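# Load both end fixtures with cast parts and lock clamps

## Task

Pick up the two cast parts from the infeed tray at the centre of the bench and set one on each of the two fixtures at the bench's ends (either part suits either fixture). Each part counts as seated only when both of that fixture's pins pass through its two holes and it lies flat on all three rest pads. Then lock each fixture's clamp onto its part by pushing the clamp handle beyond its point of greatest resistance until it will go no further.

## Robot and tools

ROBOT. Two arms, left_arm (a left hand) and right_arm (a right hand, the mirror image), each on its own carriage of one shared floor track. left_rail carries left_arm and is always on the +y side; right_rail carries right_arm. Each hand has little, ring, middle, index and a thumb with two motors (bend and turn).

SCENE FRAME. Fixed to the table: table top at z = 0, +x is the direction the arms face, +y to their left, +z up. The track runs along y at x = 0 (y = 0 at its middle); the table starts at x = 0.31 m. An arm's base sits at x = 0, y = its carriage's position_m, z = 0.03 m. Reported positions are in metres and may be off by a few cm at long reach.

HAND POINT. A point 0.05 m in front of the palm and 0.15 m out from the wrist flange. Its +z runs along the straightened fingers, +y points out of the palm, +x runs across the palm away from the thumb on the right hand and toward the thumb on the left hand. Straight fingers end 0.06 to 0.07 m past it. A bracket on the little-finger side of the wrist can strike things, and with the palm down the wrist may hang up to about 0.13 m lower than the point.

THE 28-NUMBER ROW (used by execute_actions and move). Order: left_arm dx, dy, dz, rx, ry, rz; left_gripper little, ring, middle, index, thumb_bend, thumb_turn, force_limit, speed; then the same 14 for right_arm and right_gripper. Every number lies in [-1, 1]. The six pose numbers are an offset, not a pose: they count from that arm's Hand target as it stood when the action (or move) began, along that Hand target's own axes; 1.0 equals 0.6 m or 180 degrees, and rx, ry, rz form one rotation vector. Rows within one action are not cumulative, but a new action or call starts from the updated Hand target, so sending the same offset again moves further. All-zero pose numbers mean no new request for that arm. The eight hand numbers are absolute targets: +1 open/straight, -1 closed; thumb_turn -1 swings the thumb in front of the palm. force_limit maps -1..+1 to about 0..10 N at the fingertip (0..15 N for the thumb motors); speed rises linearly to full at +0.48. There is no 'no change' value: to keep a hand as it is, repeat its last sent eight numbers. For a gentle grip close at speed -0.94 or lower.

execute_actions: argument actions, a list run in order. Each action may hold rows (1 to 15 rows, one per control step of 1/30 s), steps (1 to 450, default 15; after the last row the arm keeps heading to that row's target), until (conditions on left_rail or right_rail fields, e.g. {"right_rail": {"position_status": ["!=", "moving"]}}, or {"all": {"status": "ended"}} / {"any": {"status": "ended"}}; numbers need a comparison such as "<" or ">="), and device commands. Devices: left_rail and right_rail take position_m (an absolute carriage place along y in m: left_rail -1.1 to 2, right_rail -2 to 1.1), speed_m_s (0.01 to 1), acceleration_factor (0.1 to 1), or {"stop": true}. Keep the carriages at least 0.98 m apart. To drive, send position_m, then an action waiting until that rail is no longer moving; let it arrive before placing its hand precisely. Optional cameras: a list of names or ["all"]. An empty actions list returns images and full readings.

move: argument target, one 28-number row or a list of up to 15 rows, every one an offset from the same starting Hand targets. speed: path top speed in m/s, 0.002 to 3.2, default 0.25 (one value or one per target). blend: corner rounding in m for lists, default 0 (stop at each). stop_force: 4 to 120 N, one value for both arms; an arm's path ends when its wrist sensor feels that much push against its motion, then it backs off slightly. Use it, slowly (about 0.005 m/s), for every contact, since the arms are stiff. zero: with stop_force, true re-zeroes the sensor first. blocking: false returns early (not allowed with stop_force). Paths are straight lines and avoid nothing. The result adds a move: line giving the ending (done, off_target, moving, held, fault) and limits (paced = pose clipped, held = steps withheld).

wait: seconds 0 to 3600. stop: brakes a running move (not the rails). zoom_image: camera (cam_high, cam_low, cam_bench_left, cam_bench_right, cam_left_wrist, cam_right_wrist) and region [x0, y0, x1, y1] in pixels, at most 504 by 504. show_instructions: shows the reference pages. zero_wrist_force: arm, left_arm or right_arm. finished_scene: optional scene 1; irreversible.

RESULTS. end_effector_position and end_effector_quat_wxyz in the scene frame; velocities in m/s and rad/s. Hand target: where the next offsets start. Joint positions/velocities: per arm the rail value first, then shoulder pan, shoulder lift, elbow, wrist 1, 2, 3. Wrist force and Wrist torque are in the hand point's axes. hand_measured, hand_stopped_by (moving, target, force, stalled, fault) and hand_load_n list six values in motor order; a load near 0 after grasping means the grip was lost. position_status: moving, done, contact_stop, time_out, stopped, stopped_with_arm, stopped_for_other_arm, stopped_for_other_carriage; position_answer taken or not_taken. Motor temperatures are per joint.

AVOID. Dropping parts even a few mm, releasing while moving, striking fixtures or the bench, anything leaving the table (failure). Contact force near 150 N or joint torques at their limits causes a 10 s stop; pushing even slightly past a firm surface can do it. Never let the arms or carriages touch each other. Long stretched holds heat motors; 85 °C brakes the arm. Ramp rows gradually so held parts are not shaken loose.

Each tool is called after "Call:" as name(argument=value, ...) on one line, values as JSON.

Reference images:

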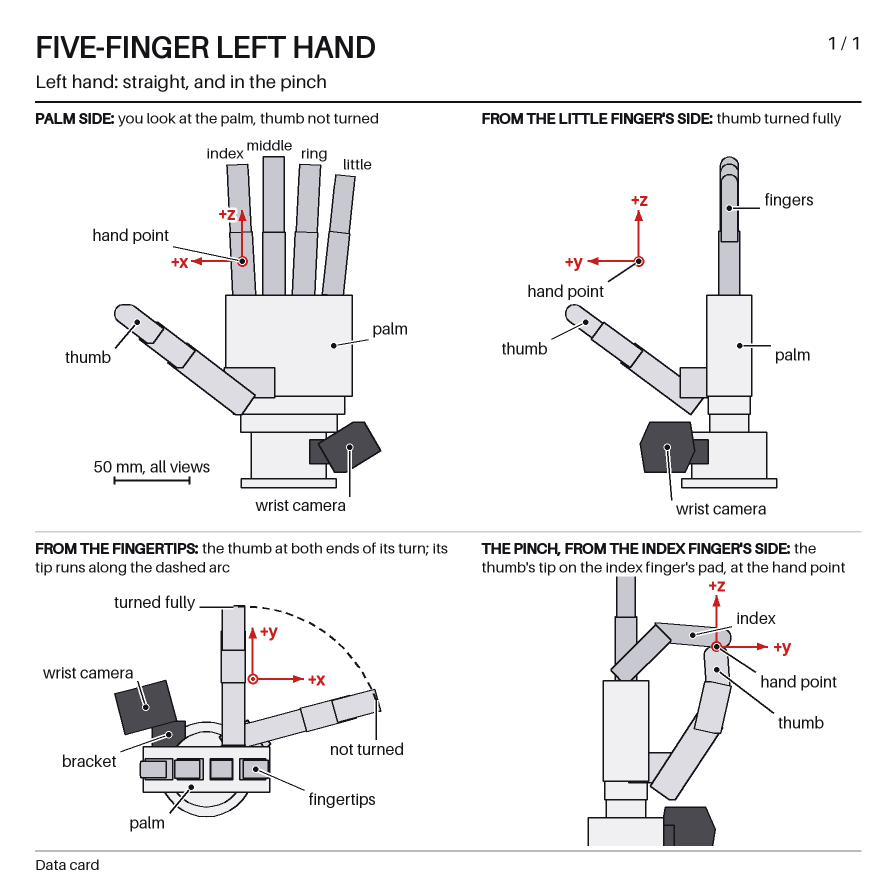

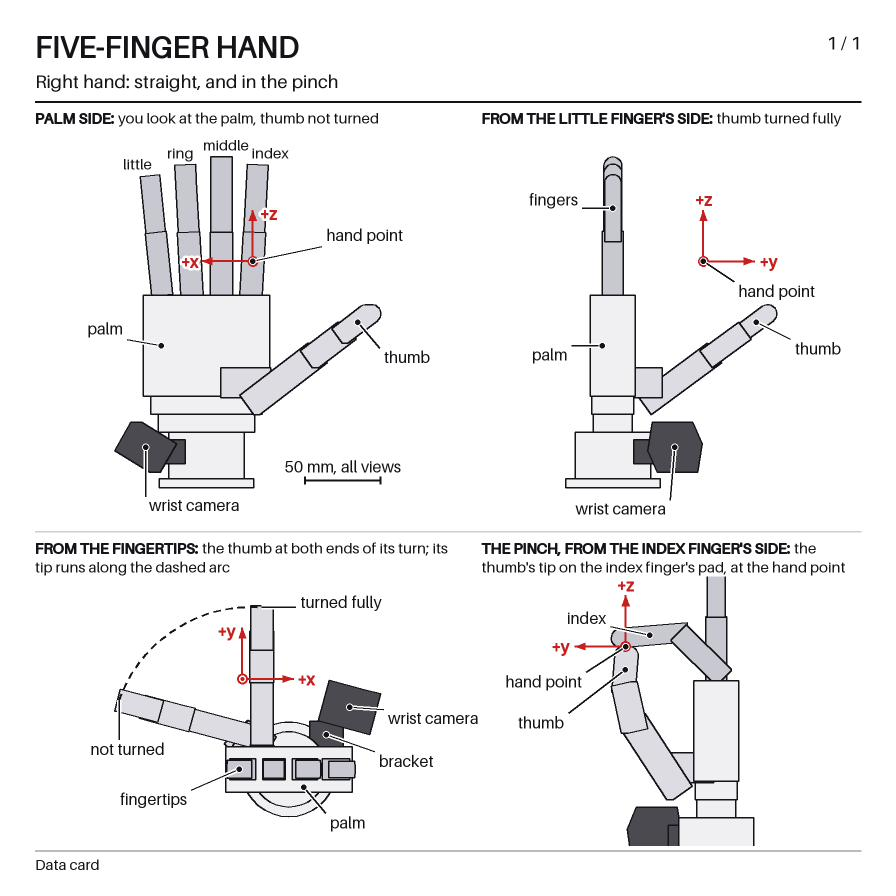

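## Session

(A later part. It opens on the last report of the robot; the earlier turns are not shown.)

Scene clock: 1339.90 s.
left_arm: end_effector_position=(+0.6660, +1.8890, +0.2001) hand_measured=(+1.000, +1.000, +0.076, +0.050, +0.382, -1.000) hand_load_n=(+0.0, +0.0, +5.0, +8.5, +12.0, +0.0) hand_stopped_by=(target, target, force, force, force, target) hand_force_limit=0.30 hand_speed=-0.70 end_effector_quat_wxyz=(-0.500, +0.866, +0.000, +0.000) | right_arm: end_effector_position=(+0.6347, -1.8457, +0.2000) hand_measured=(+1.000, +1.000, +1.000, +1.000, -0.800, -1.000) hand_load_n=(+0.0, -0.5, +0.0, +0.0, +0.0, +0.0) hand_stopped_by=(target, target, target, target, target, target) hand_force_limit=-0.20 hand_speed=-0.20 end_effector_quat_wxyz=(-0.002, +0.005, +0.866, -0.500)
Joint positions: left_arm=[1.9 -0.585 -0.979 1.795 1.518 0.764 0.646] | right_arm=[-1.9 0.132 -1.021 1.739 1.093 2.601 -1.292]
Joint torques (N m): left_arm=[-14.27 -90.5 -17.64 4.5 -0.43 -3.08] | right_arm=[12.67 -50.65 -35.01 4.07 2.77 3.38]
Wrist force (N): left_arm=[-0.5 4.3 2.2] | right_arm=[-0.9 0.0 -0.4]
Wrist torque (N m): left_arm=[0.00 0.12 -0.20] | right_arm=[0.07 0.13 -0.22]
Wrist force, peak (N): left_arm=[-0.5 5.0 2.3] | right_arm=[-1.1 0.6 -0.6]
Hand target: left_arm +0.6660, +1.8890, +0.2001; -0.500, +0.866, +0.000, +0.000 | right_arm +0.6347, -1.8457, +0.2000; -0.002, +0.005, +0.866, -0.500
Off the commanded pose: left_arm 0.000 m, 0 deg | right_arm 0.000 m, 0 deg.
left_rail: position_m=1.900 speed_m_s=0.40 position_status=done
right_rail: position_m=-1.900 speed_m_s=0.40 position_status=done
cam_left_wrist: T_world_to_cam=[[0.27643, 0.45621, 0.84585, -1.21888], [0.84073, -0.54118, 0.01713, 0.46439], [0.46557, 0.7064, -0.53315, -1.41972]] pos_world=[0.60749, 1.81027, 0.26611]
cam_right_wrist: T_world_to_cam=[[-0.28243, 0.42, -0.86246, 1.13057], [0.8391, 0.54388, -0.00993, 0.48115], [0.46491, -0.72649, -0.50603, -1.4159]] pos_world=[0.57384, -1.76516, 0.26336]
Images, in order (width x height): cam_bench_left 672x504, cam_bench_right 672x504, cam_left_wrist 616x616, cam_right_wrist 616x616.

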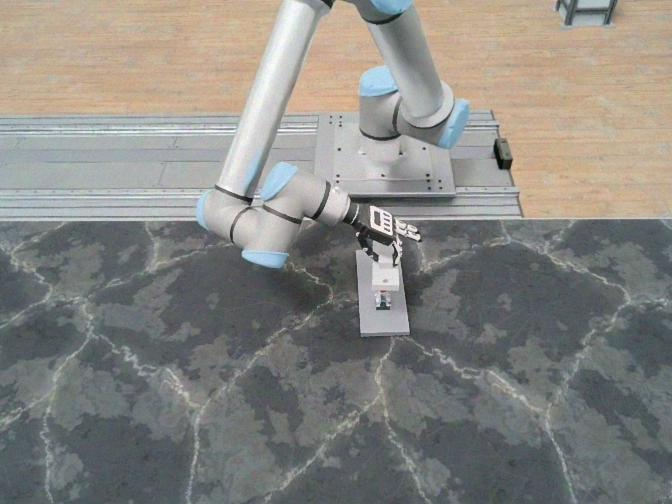

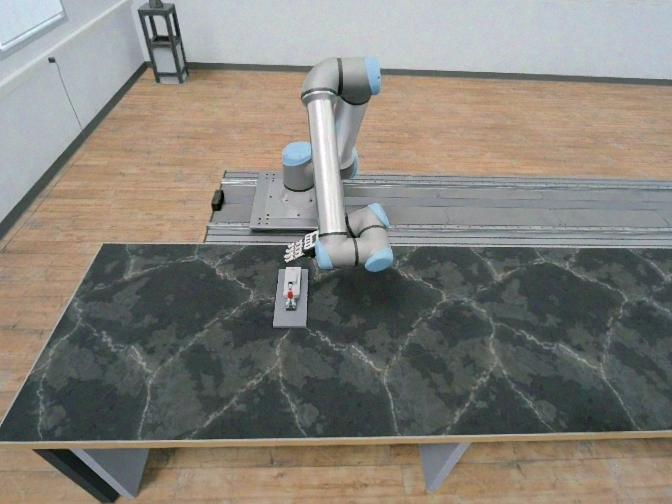

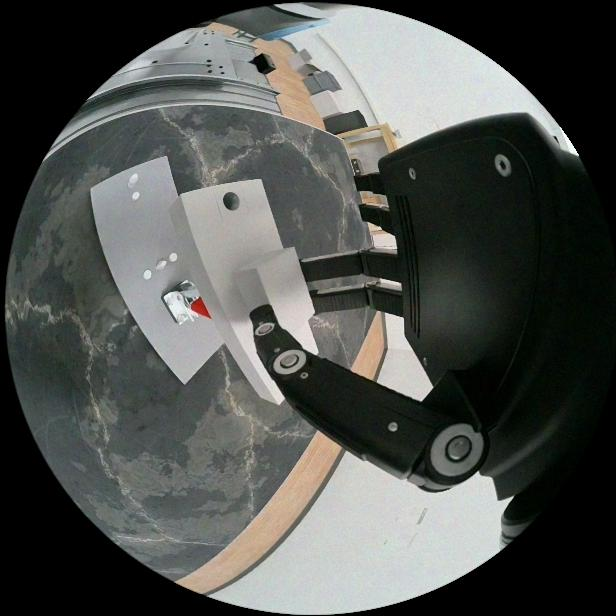

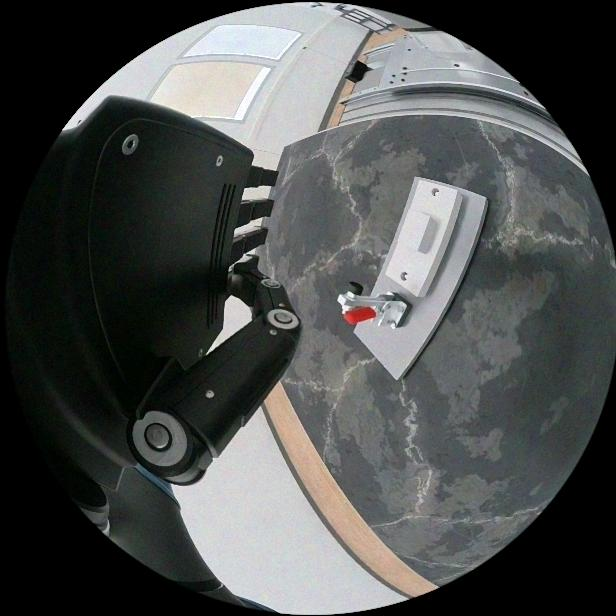

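Call:
zoom_image(camera="cam_right_wrist", region=[330, 270, 420, 340])

Call:
zoom_image(camera="cam_left_wrist", region=[80, 140, 230, 290])

Call:
zoom_image(camera="cam_left_wrist", region=[130, 170, 290, 330])

Call:
zoom_image(camera="cam_left_wrist", region=[180, 290, 300, 410])

Scaled by 5.600 from the camera's image (finer frame: 880x880).

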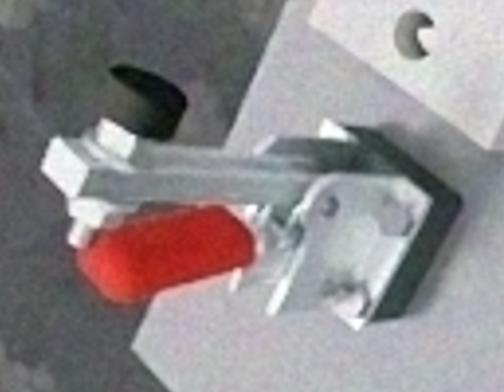

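Scaled by 3.360 from the camera's image (finer frame: 880x880).

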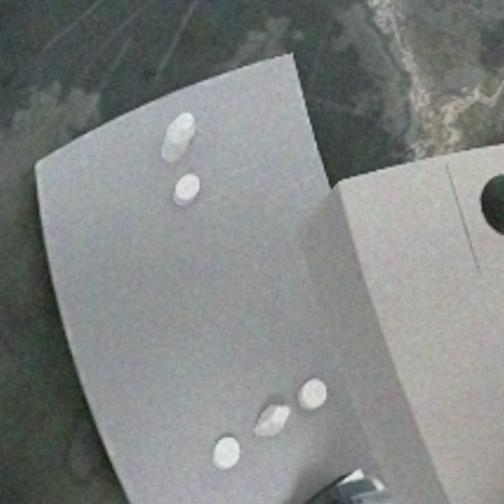

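Scaled by 3.150 from the camera's image (finer frame: 880x880).

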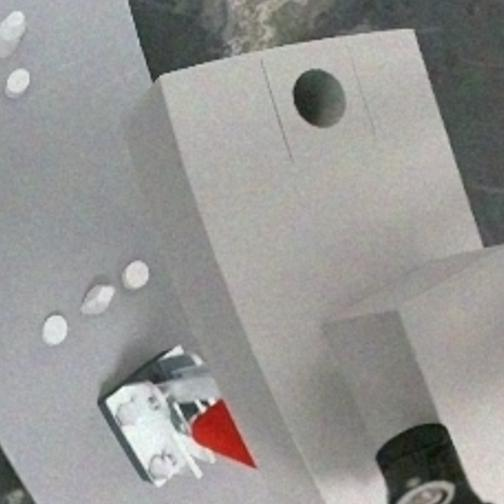

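Scaled by 4.200 from the camera's image (finer frame: 880x880).

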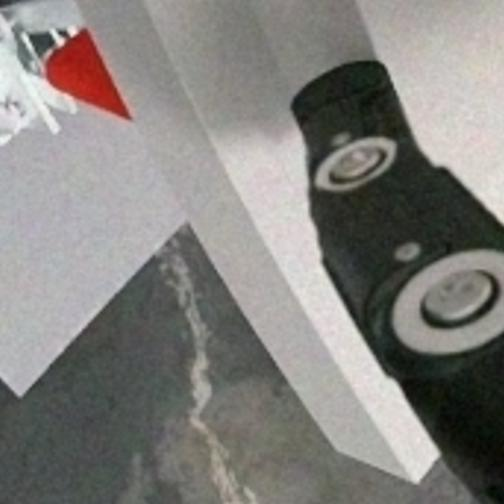

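Call:
execute_actions(actions=[{"rows":[[0,0,0,0,0,0,1,1,-0.2,-0.3,0.1,-1,0.3,-0.7,0,0,0,0,0,0,1,1,1,1,1,-1,-0.2,0.2]],"steps":25},{"rows":[[0,0,0,0,0,0,1,1,-0.2,-0.3,0.1,-1,0.3,-0.7,0,0,0,0,0,0,1,1,1,1,1,1,-0.2,0.2]],"steps":30}])

Call:
move(target=[[-0.1842,-0.051,0.0883,0,-0.0154,-0.0089,1,1,-0.2,-0.3,0.1,-1,0.3,-0.7,-0.0838,0.0093,-0.0162,0,0,0,-0.6,-0.6,-0.6,1,1,1,-0.2,0],[-0.1842,-0.0075,0.1134,0,-0.0154,-0.0089,1,1,-0.2,-0.3,0.1,-1,0.3,-0.7,-0.0838,0.1176,0.0463,0,0,0,-0.6,-0.6,-0.6,1,1,1,-0.2,0]], speed=0.07, cameras=["cam_right_wrist","cam_left_wrist","cam_bench_right"])

Call:
zoom_image(camera="cam_right_wrist", region=[230, 200, 430, 400])

Call:
zoom_image(camera="cam_left_wrist", region=[60, 200, 180, 320])

Call:
zoom_image(camera="cam_left_wrist", region=[120, 320, 270, 470])

Call:
zoom_image(camera="cam_left_wrist", region=[150, 160, 300, 310])

Scene clock: 1506.40 s.
left_arm: end_effector_position=(+0.6660, +1.8891, +0.2001) hand_measured=(+1.000, +1.000, +0.076, +0.050, +0.382, -1.000) hand_load_n=(+0.5, +0.0, +4.5, +8.5, +12.0, +0.5) hand_stopped_by=(target, target, force, force, force, target) hand_force_limit=0.30 hand_speed=-0.70 end_effector_quat_wxyz=(-0.500, +0.866, +0.000, +0.000) | right_arm: end_effector_position=(+0.6347, -1.8457, +0.2000) hand_measured=(+1.000, +1.000, +1.000, +1.000, +1.000, +1.000) hand_load_n=(+0.0, +0.0, +0.0, +0.0, +0.0, +0.0) hand_stopped_by=(target, target, target, target, target, target) hand_force_limit=-0.20 hand_speed=0.20 end_effector_quat_wxyz=(-0.002, +0.005, +0.866, -0.500)
Joint positions: left_arm=[1.9 -0.585 -0.979 1.795 1.518 0.764 0.646] | right_arm=[-1.9 0.132 -1.021 1.739 1.093 2.601 -1.292]
Joint torques (N m): left_arm=[-13.38 -88.83 -17.82 4.2 -0.54 -2.91] | right_arm=[11.92 -52.21 -33.52 2.21 2.86 3.22]
Wrist force (N): left_arm=[-0.4 4.4 2.3] | right_arm=[-0.7 0.1 -0.2]
Wrist torque (N m): left_arm=[0.01 0.11 -0.20] | right_arm=[0.08 0.10 -0.22]
Wrist force, peak (N): left_arm=[-0.6 4.8 2.1] | right_arm=[-1.1 -0.1 -0.7]
Hand target: left_arm +0.6660, +1.8891, +0.2001; -0.500, +0.866, +0.000, +0.000 | right_arm +0.6347, -1.8457, +0.2000; -0.002, +0.005, +0.866, -0.500
Off the commanded pose: left_arm 0.000 m, 0 deg | right_arm 0.000 m, 0 deg.
left_rail: position_m=1.900 speed_m_s=0.40 position_status=done
right_rail: position_m=-1.900 speed_m_s=0.40 position_status=done

Scene clock: 1509.97 s.
left_arm: end_effector_position=(+0.5555, +1.9502, +0.1700) hand_measured=(+1.000, +1.000, +0.076, +0.050, +0.382, -1.000) hand_load_n=(-0.5, +0.0, +4.5, +8.5, +12.0, +0.0) hand_stopped_by=(target, target, force, force, force, target) hand_force_limit=0.30 hand_speed=-0.70 end_effector_quat_wxyz=(-0.500, +0.866, +0.024, -0.014) | right_arm: end_effector_position=(+0.6851, -1.8350, +0.1251) hand_measured=(-0.600, -0.600, -0.600, +1.000, +1.000, +1.000) hand_load_n=(+0.0, +0.0, +0.0, -0.5, +0.0, -0.5) hand_stopped_by=(target, target, target, target, target, target) hand_force_limit=-0.20 hand_speed=0.00 end_effector_quat_wxyz=(-0.002, +0.005, +0.866, -0.500)
Joint positions: left_arm=[1.9 -0.595 -1.064 2.052 1.392 0.811 0.581] | right_arm=[-1.9 0.138 -0.873 1.646 1.048 2.599 -1.281]
Joint torques (N m): left_arm=[-18.18 -52.27 -9.3 2.69 0.78 -2.57] | right_arm=[9.35 -57.81 -18.2 0.19 -0.35 -2.8]
Wrist force (N): left_arm=[-0.7 4.5 2.0] | right_arm=[-0.6 0.3 0.0]
Wrist torque (N m): left_arm=[0.02 0.17 -0.06] | right_arm=[0.11 0.09 -0.22]
Wrist force, peak (N): left_arm=[-0.9 4.6 2.5] | right_arm=[-0.7 1.2 0.3]
Hand target: left_arm +0.5555, +1.9502, +0.1700; -0.500, +0.866, +0.024, -0.014 | right_arm +0.6851, -1.8350, +0.1250; -0.002, +0.005, +0.866, -0.500
Off the commanded pose: left_arm 0.000 m, 0 deg | right_arm 0.000 m, 0 deg.
left_rail: position_m=1.900 speed_m_s=0.40 position_status=done
right_rail: position_m=-1.900 speed_m_s=0.40 position_status=done
move: done
cam_left_wrist: T_world_to_cam=[[0.25042, 0.47097, 0.84586, -1.20512], [0.86967, -0.49333, 0.01721, 0.48144], [0.42539, 0.73131, -0.53312, -1.45383]] pos_world=[0.50154, 1.86829, 0.23601]
cam_right_wrist: T_world_to_cam=[[-0.28221, 0.42005, -0.8625, 1.07577], [0.83916, 0.54379, -0.00974, 0.43206], [0.46493, -0.72653, -0.50596, -1.4695]] pos_world=[0.62424, -1.75446, 0.18856]
Images, in order (width x height): cam_bench_right 672x504, cam_left_wrist 616x616, cam_right_wrist 616x616.

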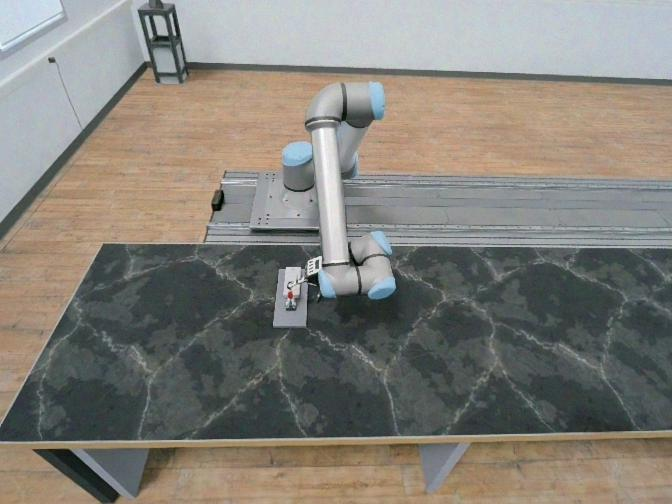

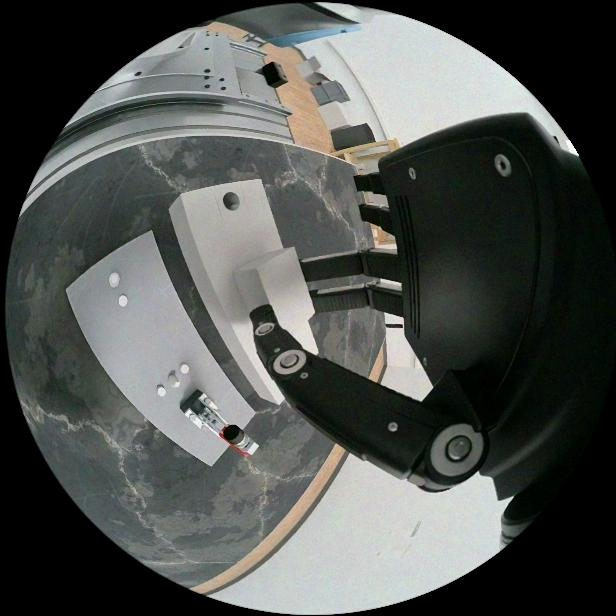

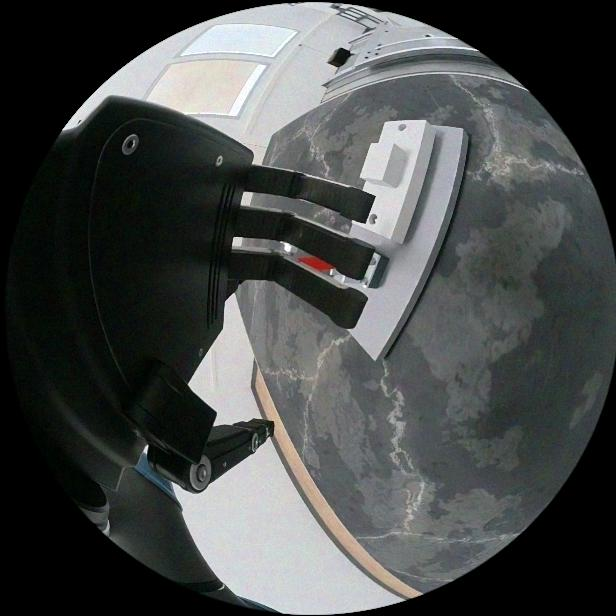

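Scaled by 2.520 from the camera's image (finer frame: 880x880).

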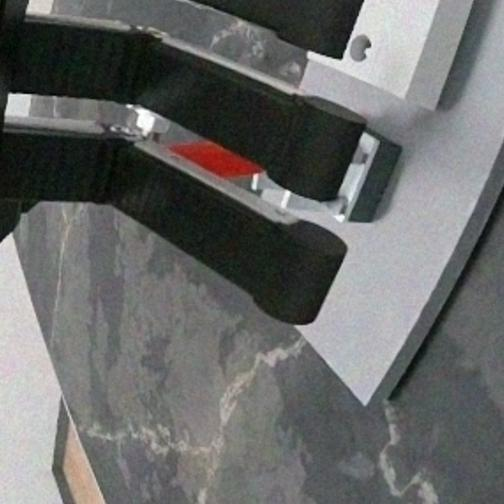

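Scaled by 4.200 from the camera's image (finer frame: 880x880).

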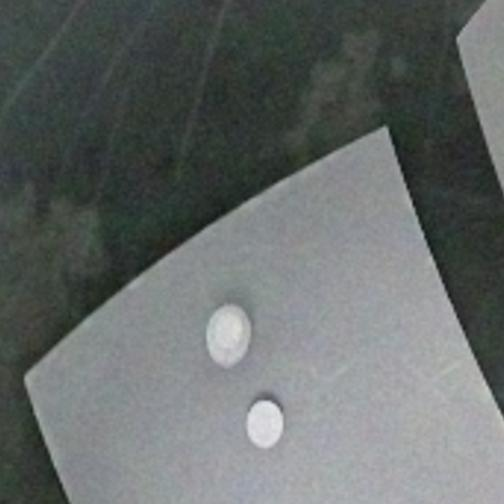

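Scaled by 3.360 from the camera's image (finer frame: 880x880).

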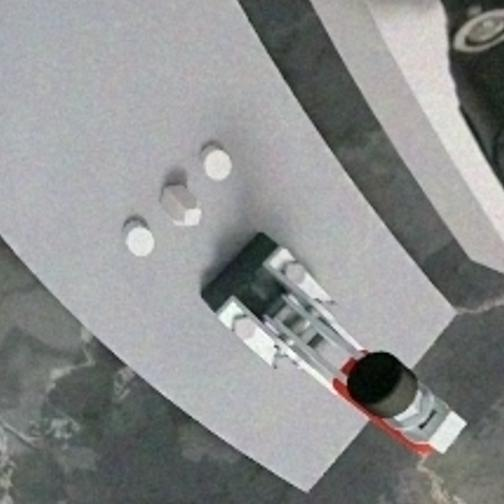

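Scaled by 3.360 from the camera's image (finer frame: 880x880).

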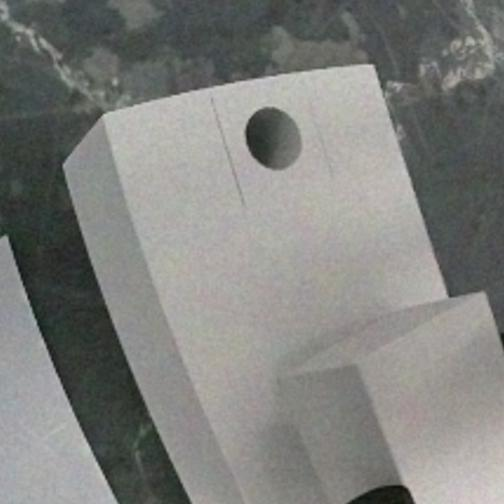

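Call:
zoom_image(camera="cam_bench_right", region=[250, 240, 340, 330])

Call:
move(target=[[-0.0103,0.0547,-0.0948,0,-0.0029,-0.0017,1,1,-0.2,-0.3,0.1,-1,0.3,-0.7,0,0,0,0,0,0,-0.6,-0.6,-0.6,1,1,1,-0.2,0],[0.0033,0.1561,-0.0371,0,-0.0029,-0.0017,1,1,-0.2,-0.3,0.1,-1,0.3,-0.7,0,0.026,0.015,0,0,0,-0.6,-0.6,-0.6,1,1,1,-0.2,0]], speed=0.06, cameras=["cam_right_wrist","cam_left_wrist","cam_bench_right","cam_bench_left"])

Call:
zoom_image(camera="cam_bench_right", region=[250, 240, 340, 330])

Call:
zoom_image(camera="cam_left_wrist", region=[80, 160, 330, 410])

Call:
zoom_image(camera="cam_right_wrist", region=[230, 200, 430, 400])

Scaled by 5.600.

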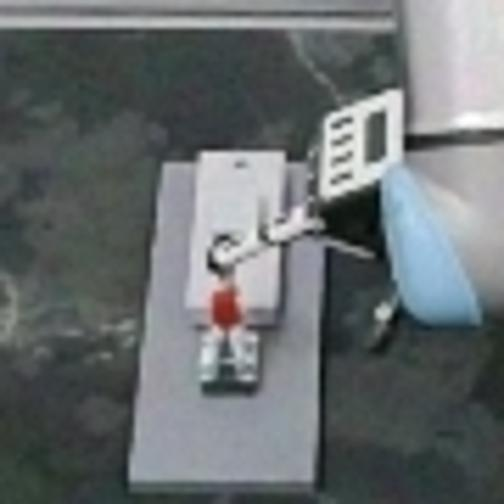

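Scene clock: 1593.43 s.
left_arm: end_effector_position=(+0.5612, +1.8843, +0.1001) hand_measured=(+1.000, +1.000, +0.076, +0.050, +0.382, -1.000) hand_load_n=(+0.0, +0.0, +5.0, +8.5, +12.0, +0.0) hand_stopped_by=(target, target, force, force, force, target) hand_force_limit=0.30 hand_speed=-0.70 end_effector_quat_wxyz=(-0.500, +0.866, +0.029, -0.017) | right_arm: end_effector_position=(+0.6851, -1.8350, +0.1070) hand_measured=(-0.600, -0.600, -0.600, +1.000, +1.000, +1.000) hand_load_n=(+0.0, +0.0, +0.0, +0.0, +0.0, +0.0) hand_stopped_by=(target, target, target, target, target, target) hand_force_limit=-0.20 hand_speed=0.00 end_effector_quat_wxyz=(-0.002, +0.005, +0.866, -0.500)
Joint positions: left_arm=[1.9 -0.684 -0.923 2.007 1.355 0.885 0.492] | right_arm=[-1.9 0.137 -0.852 1.649 1.024 2.599 -1.281]
Joint torques (N m): left_arm=[16.35 -54.59 -27.49 2.62 -3.34 3.46] | right_arm=[-2.47 -60.99 -17.55 0.7 2.39 1.01]
Wrist force (N): left_arm=[-0.6 4.3 2.0] | right_arm=[-0.6 0.5 -0.2]
Wrist torque (N m): left_arm=[-0.02 0.16 -0.17] | right_arm=[0.15 0.11 -0.19]
Wrist force, peak (N): left_arm=[-0.8 5.1 2.4] | right_arm=[-0.9 1.2 -0.1]
Hand target: left_arm +0.5612, +1.8843, +0.1000; -0.500, +0.866, +0.029, -0.017 | right_arm +0.6851, -1.8350, +0.1070; -0.002, +0.005, +0.866, -0.500
Off the commanded pose: left_arm 0.000 m, 0 deg | right_arm 0.000 m, 0 deg.
left_rail: position_m=1.900 speed_m_s=0.40 position_status=done
right_rail: position_m=-1.900 speed_m_s=0.40 position_status=done
move: done
cam_left_wrist: T_world_to_cam=[[0.24546, 0.47358, 0.84586, -1.1185], [0.87482, -0.48413, 0.0172, 0.42498], [0.41765, 0.73575, -0.53313, -1.44931]] pos_world=[0.50806, 1.80179, 0.16611]
cam_right_wrist: T_world_to_cam=[[-0.28243, 0.42, -0.86246, 1.06019], [0.8391, 0.54388, -0.00993, 0.43212], [0.46491, -0.72649, -0.50603, -1.47856]] pos_world=[0.62424, -1.75446, 0.17046]
Images, in order (width x height): cam_bench_left 672x504, cam_bench_right 672x504, cam_left_wrist 616x616, cam_right_wrist 616x616.

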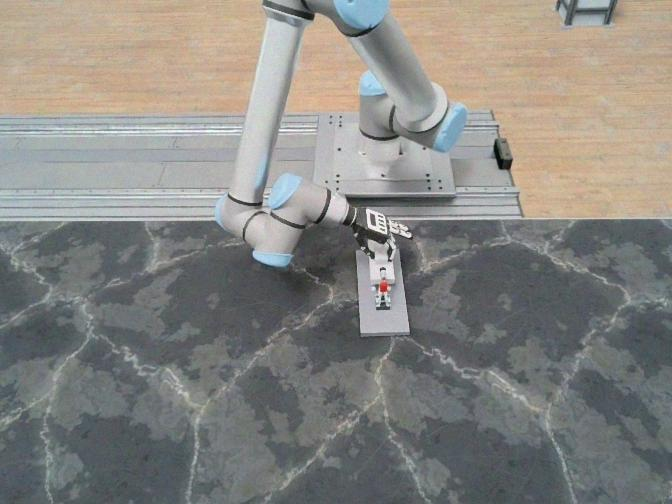

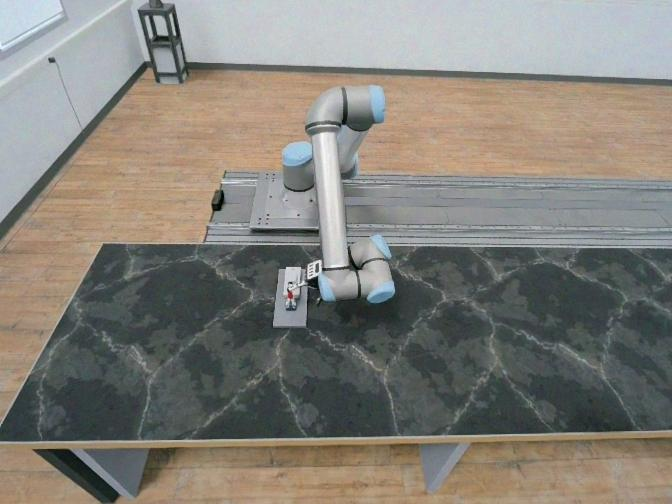

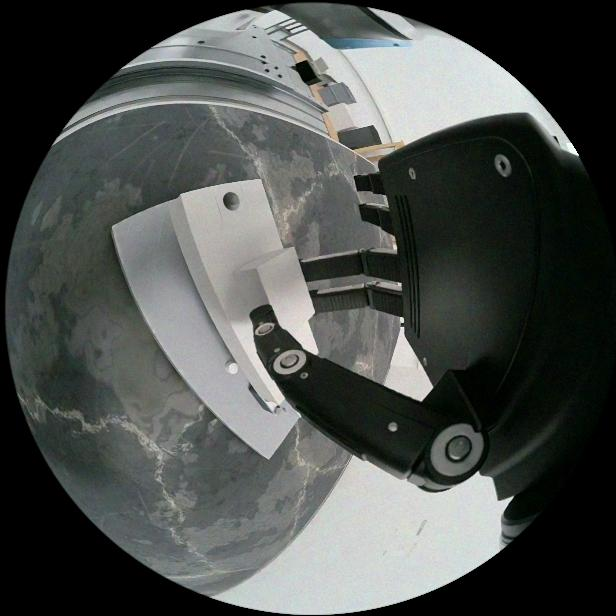

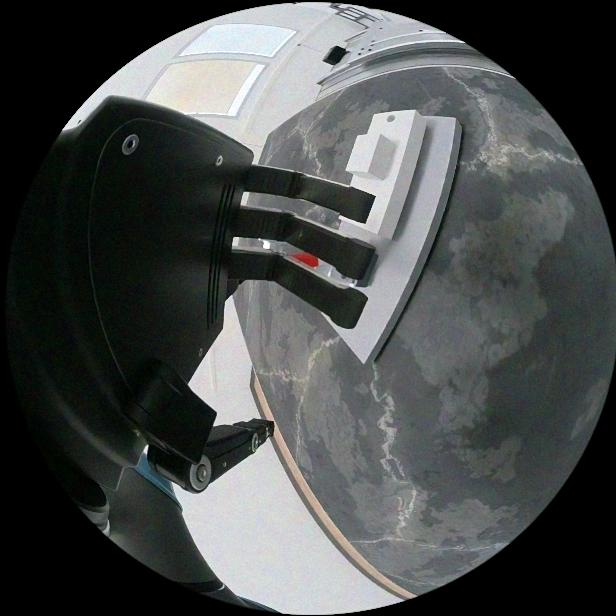

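Scaled by 5.600.

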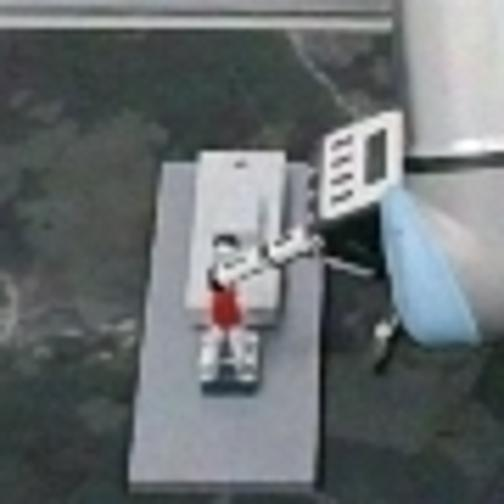

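Scaled by 2.016 from the camera's image (finer frame: 880x880).

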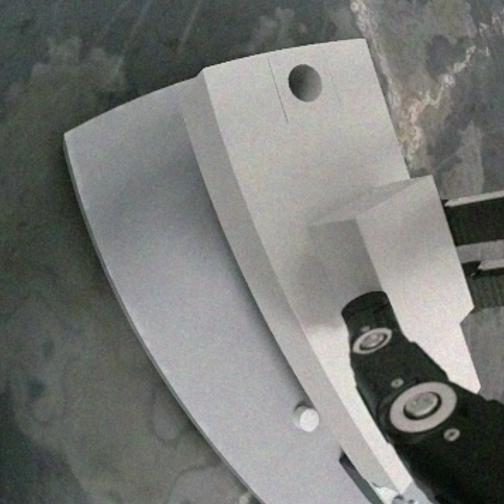

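Scaled by 2.520 from the camera's image (finer frame: 880x880).

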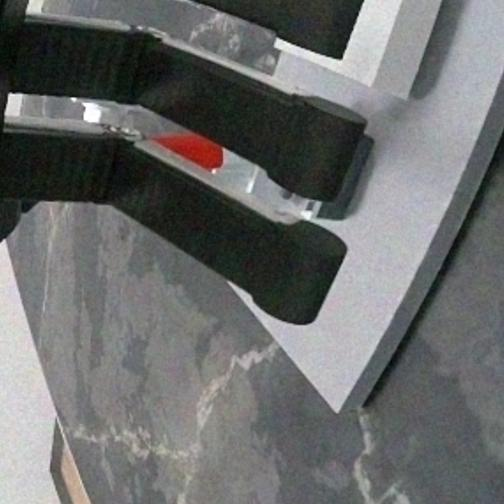

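Call:
move(target=[0,0.0346,0.02,0,0,0,1,1,-0.2,-0.3,0.1,-1,0.3,-0.7,0.05,0,0,0,0,0,-0.6,-0.6,-0.6,1,1,1,-0.2,0], speed=0.015, stop_force=7, cameras=["cam_right_wrist","cam_left_wrist","cam_bench_right","cam_bench_left"])

Call:
zoom_image(camera="cam_bench_right", region=[250, 240, 340, 330])

Call:
zoom_image(camera="cam_left_wrist", region=[80, 160, 330, 410])

Call:
zoom_image(camera="cam_right_wrist", region=[230, 200, 430, 400])

Scene clock: 1620.53 s.
left_arm: end_effector_position=(+0.5612, +1.8843, +0.0775) hand_measured=(+1.000, +1.000, +0.076, +0.050, +0.382, -1.000) hand_load_n=(+0.0, +0.0, +4.5, +8.5, +10.5, -1.5) hand_stopped_by=(target, target, force, force, force, target) hand_force_limit=0.30 hand_speed=-0.70 end_effector_quat_wxyz=(-0.500, +0.866, +0.029, -0.017) | right_arm: end_effector_position=(+0.6551, -1.8347, +0.1070) hand_measured=(-0.600, -0.600, -0.600, +1.000, +1.000, +1.000) hand_load_n=(+0.0, +0.0, +0.0, +0.0, +0.0, +0.0) hand_stopped_by=(target, target, target, target, target, target) hand_force_limit=-0.20 hand_speed=0.00 end_effector_quat_wxyz=(-0.002, +0.005, +0.866, -0.500)
Joint positions: left_arm=[1.9 -0.684 -0.887 2.005 1.321 0.885 0.492] | right_arm=[-1.9 0.144 -0.883 1.715 1 2.598 -1.268]
Joint torques (N m): left_arm=[16.21 -84.19 -13.38 6.14 -2.86 2.94] | right_arm=[13.41 -89.3 -16.16 0.62 -1.21 3.45]
Wrist force (N): left_arm=[-4.9 3.1 -2.6] | right_arm=[-0.9 0.5 0.1]
Wrist torque (N m): left_arm=[-0.26 0.06 -0.11] | right_arm=[0.12 -0.04 -0.20]
Wrist force, peak (N): left_arm=[-6.6 -8.5 -11.6] | right_arm=[-1.8 0.0 -0.2]
Hand target: left_arm +0.5612, +1.8843, +0.0775; -0.500, +0.866, +0.029, -0.017 (not the last commanded pose) | right_arm +0.6551, -1.8347, +0.1070; -0.002, +0.005, +0.866, -0.500
Off the commanded pose: left_arm 0.001 m, 0 deg | right_arm 0.000 m, 0 deg.
left_rail: position_m=1.900 speed_m_s=0.40 position_status=done
right_rail: position_m=-1.900 speed_m_s=0.40 position_status=done
move: contact (left_arm)
cam_left_wrist: T_world_to_cam=[[0.24538, 0.47362, 0.84586, -1.09942], [0.87485, -0.48409, 0.01727, 0.42528], [0.41765, 0.73576, -0.53313, -1.46136]] pos_world=[0.50806, 1.80179, 0.14351]
cam_right_wrist: T_world_to_cam=[[-0.28243, 0.42, -0.86246, 1.05151], [0.8391, 0.54388, -0.00993, 0.45713], [0.46491, -0.72649, -0.50603, -1.46445]] pos_world=[0.59424, -1.75416, 0.17036]
Images, in order (width x height): cam_bench_left 672x504, cam_bench_right 672x504, cam_left_wrist 616x616, cam_right_wrist 616x616.

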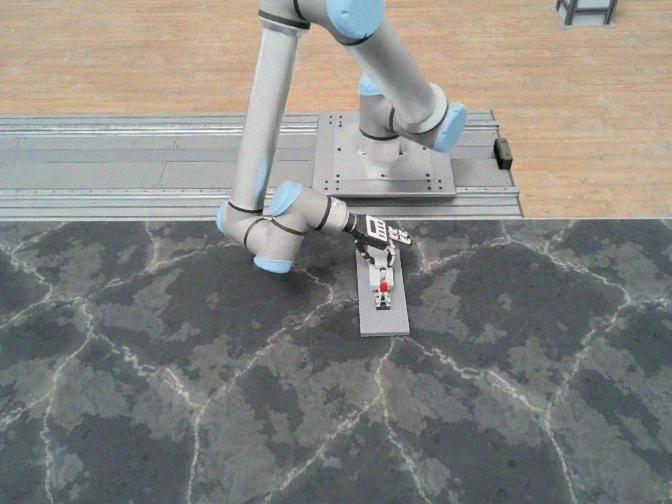

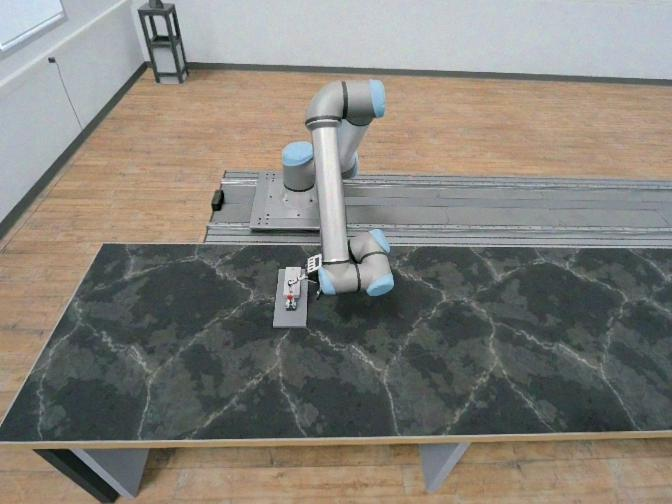

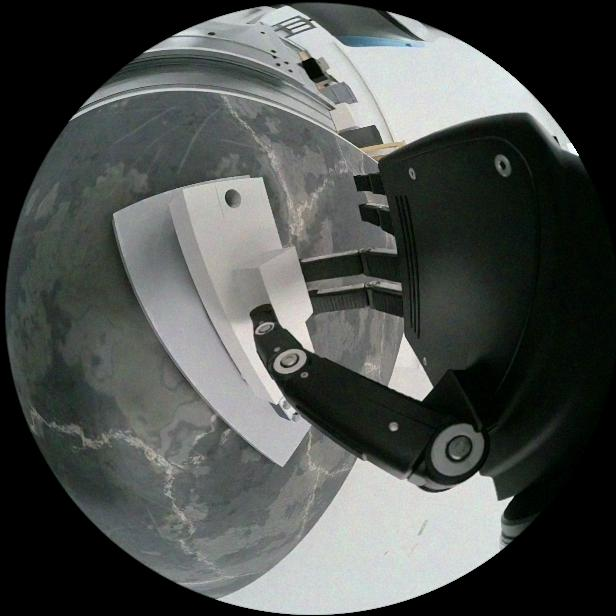

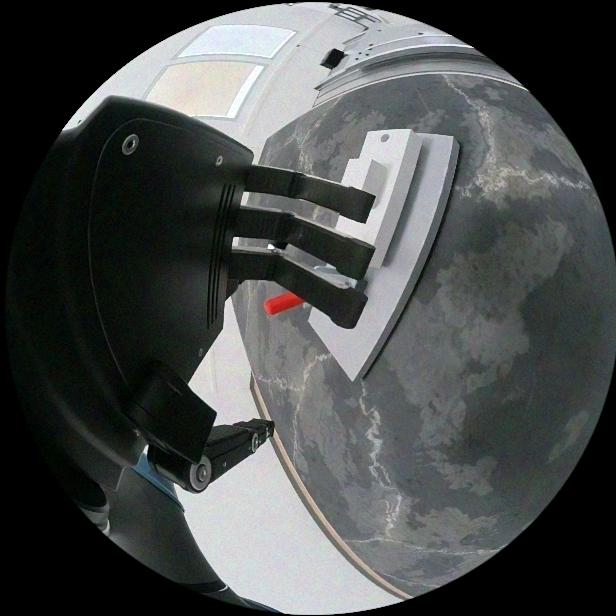

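Scaled by 5.600.

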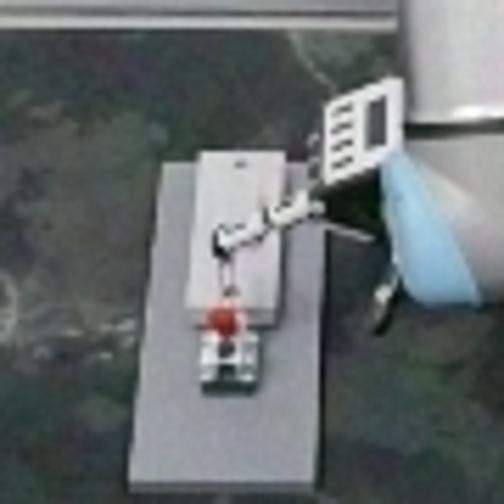

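Scaled by 2.016 from the camera's image (finer frame: 880x880).

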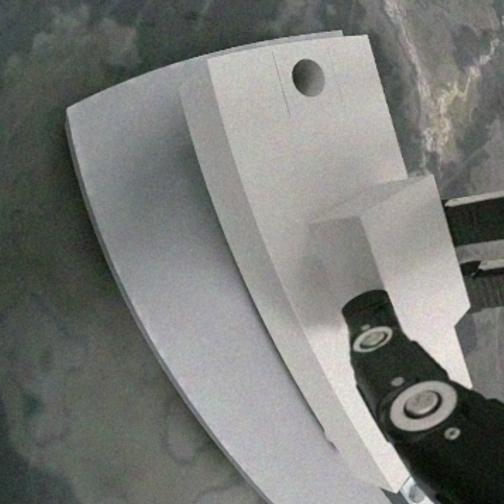

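Scaled by 2.520 from the camera's image (finer frame: 880x880).

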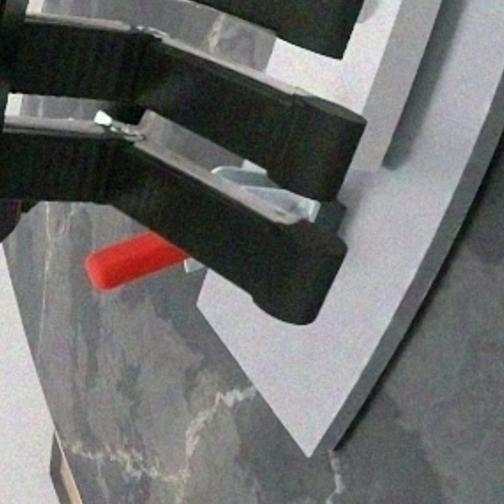

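Call:
move(target=[-0.0014,0.0004,-0.00065,0,0,0,1,1,-0.2,-0.3,0.1,-1,0.3,-0.7,0,0,0,0,0,0,-0.6,-0.6,-0.6,1,1,1,-0.2,0], speed=0.01)

Call:
move(target=[[0,0,0,0,0,0,1,1,-0.2,-0.3,0.1,-1,0.3,-0.7,0.0563,0.013,0.0075,0,0,0,-0.6,-0.6,-0.6,1,1,1,-0.2,0],[0,0,0,0,0,0,1,1,-0.2,-0.3,0.1,-1,0.3,-0.7,0.1,0.0361,0.0208,0,0,0,-0.6,-0.6,-0.6,1,1,1,-0.2,0]], speed=0.03, blend=0.005, stop_force=10, cameras=["cam_right_wrist","cam_left_wrist","cam_bench_right","cam_bench_left"])

Call:
zoom_image(camera="cam_bench_right", region=[250, 240, 340, 330])

Call:
zoom_image(camera="cam_right_wrist", region=[230, 200, 430, 400])

Scene clock: 1677.53 s.
left_arm: end_effector_position=(+0.5604, +1.8839, +0.0775) hand_measured=(+1.000, +1.000, +0.076, +0.050, +0.382, -1.000) hand_load_n=(+0.5, +0.0, +4.5, +8.0, +12.0, -0.5) hand_stopped_by=(target, target, force, force, force, target) hand_force_limit=0.30 hand_speed=-0.70 end_effector_quat_wxyz=(-0.500, +0.866, +0.029, -0.017) | right_arm: end_effector_position=(+0.6551, -1.8347, +0.1070) hand_measured=(-0.600, -0.600, -0.600, +1.000, +1.000, +1.000) hand_load_n=(+0.0, +0.0, +0.0, +0.0, +0.0, +0.0) hand_stopped_by=(target, target, target, target, target, target) hand_force_limit=-0.20 hand_speed=0.00 end_effector_quat_wxyz=(-0.002, +0.005, +0.866, -0.500)
Joint positions: left_arm=[1.9 -0.685 -0.888 2.006 1.321 0.886 0.491] | right_arm=[-1.9 0.144 -0.883 1.715 1 2.598 -1.268]
Joint torques (N m): left_arm=[-20.86 -87.38 -3.63 3.61 1.44 -3.74] | right_arm=[13.23 -90.5 -16.07 0.61 -1.18 3.44]
Wrist force (N): left_arm=[-0.7 4.0 2.3] | right_arm=[-0.9 0.7 0.1]
Wrist torque (N m): left_arm=[-0.08 0.17 -0.04] | right_arm=[0.14 -0.04 -0.19]
Wrist force, peak (N): left_arm=[-4.9 3.1 -3.2] | right_arm=[-1.4 1.0 0.0]
Hand target: left_arm +0.5604, +1.8838, +0.0775; -0.500, +0.866, +0.029, -0.017 | right_arm +0.6551, -1.8347, +0.1070; -0.002, +0.005, +0.866, -0.500
Off the commanded pose: left_arm 0.000 m, 0 deg | right_arm 0.000 m, 0 deg.
left_rail: position_m=1.900 speed_m_s=0.40 position_status=done
right_rail: position_m=-1.900 speed_m_s=0.40 position_status=done
move: done

Scene clock: 1680.63 s.
left_arm: end_effector_position=(+0.5604, +1.8838, +0.0775) hand_measured=(+1.000, +1.000, +0.076, +0.050, +0.382, -1.000) hand_load_n=(+0.0, +0.0, +4.5, +8.0, +12.0, +0.0) hand_stopped_by=(target, target, force, force, force, target) hand_force_limit=0.30 hand_speed=-0.70 end_effector_quat_wxyz=(-0.500, +0.866, +0.029, -0.017) | right_arm: end_effector_position=(+0.5951, -1.8340, +0.0820) hand_measured=(-0.600, -0.600, -0.600, +1.000, +1.000, +1.000) hand_load_n=(+0.0, +0.0, +0.0, +0.0, +0.0, +0.0) hand_stopped_by=(target, target, target, target, target, target) hand_force_limit=-0.20 hand_speed=0.00 end_effector_quat_wxyz=(-0.002, +0.005, +0.866, -0.500)
Joint positions: left_arm=[1.9 -0.685 -0.888 2.006 1.321 0.886 0.491] | right_arm=[-1.9 0.16 -0.908 1.842 0.921 2.594 -1.24]
Joint torques (N m): left_arm=[-21.52 -86.87 -5.52 3.04 1.44 -3.64] | right_arm=[11.91 -85 -12.65 0.57 -1.02 3.66]
Wrist force (N): left_arm=[-0.8 4.1 2.8] | right_arm=[-0.3 0.6 -0.3]
Wrist torque (N m): left_arm=[-0.09 0.20 -0.06] | right_arm=[0.17 0.04 -0.19]
Wrist force, peak (N): left_arm=[-0.9 4.5 2.6] | right_arm=[-1.7 0.9 -0.2]
Hand target: left_arm +0.5604, +1.8838, +0.0775; -0.500, +0.866, +0.029, -0.017 | right_arm +0.5951, -1.8340, +0.0820; -0.002, +0.005, +0.866, -0.500
Off the commanded pose: left_arm 0.000 m, 0 deg | right_arm 0.000 m, 0 deg.
left_rail: position_m=1.900 speed_m_s=0.40 position_status=done
right_rail: position_m=-1.900 speed_m_s=0.40 position_status=done
move: done
cam_left_wrist: T_world_to_cam=[[0.24542, 0.47352, 0.8459, -1.09883], [0.87482, -0.48414, 0.0172, 0.42583], [0.41768, 0.73579, -0.53306, -1.46075]] pos_world=[0.50726, 1.80129, 0.14351]
cam_right_wrist: T_world_to_cam=[[-0.28243, 0.42, -0.86246, 1.0127], [0.8391, 0.54388, -0.00993, 0.50684], [0.46491, -0.72649, -0.50603, -1.4487]] pos_world=[0.53424, -1.75346, 0.14536]
Images, in order (width x height): cam_bench_left 672x504, cam_bench_right 672x504, cam_left_wrist 616x616, cam_right_wrist 616x616.

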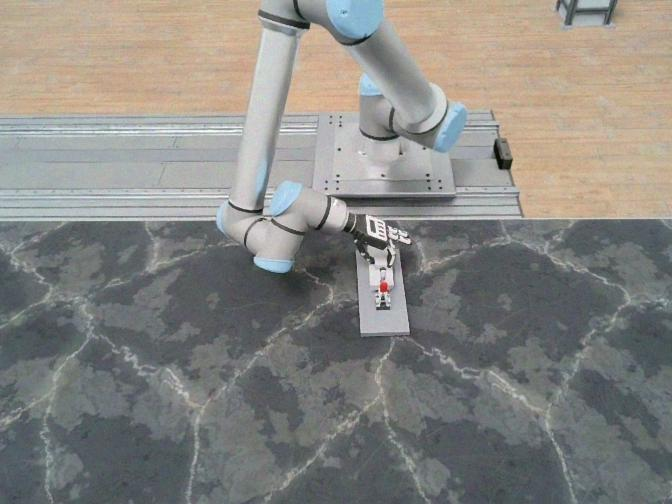

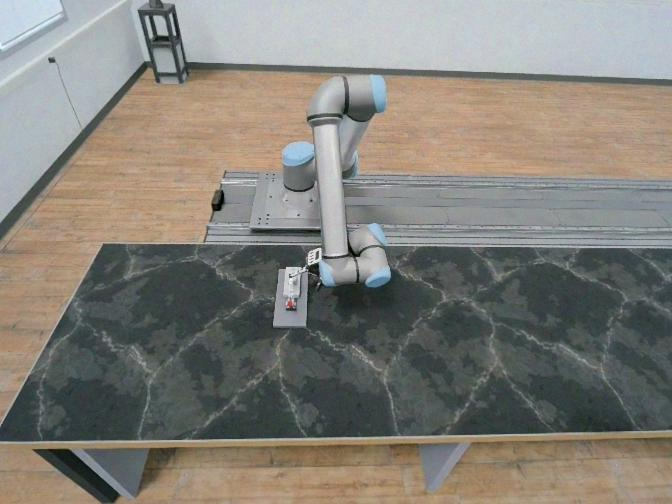

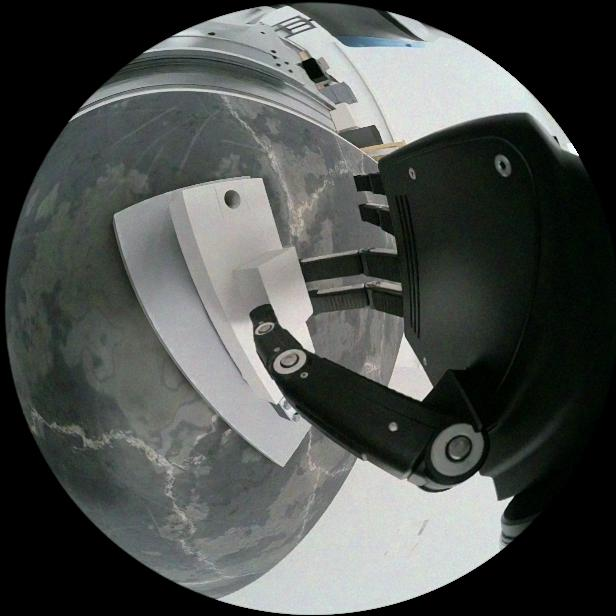

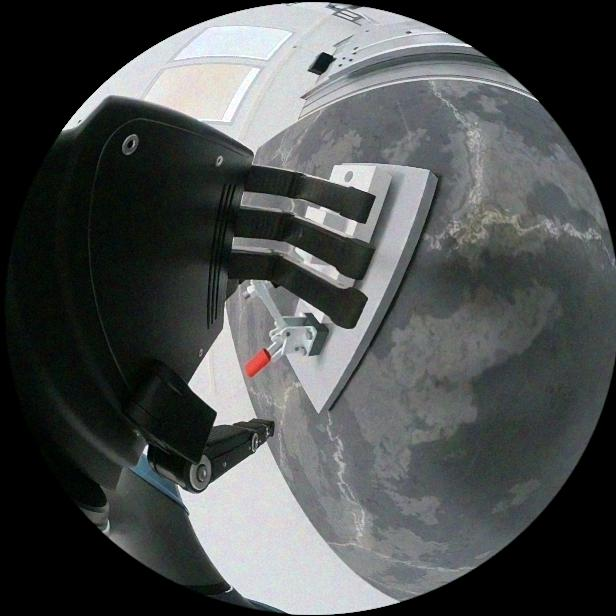

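Scaled by 5.600.

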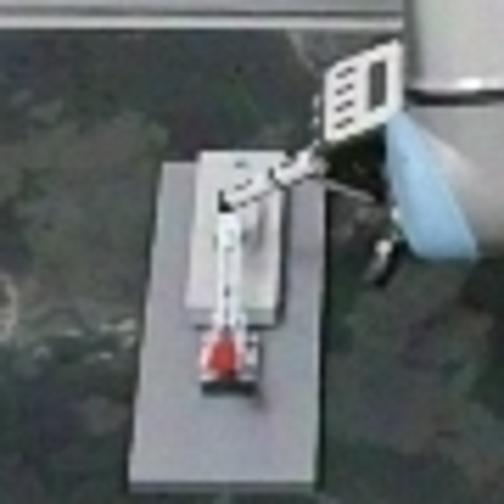

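Scaled by 2.520 from the camera's image (finer frame: 880x880).

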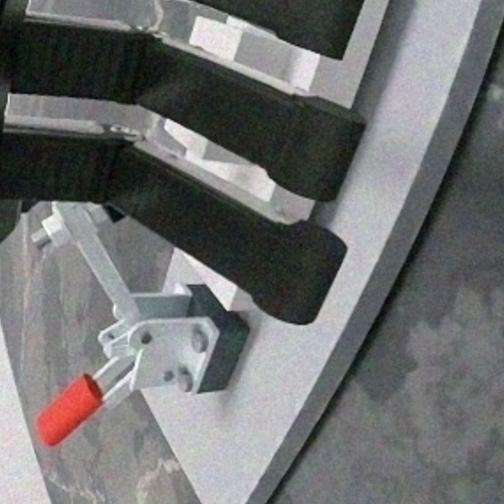

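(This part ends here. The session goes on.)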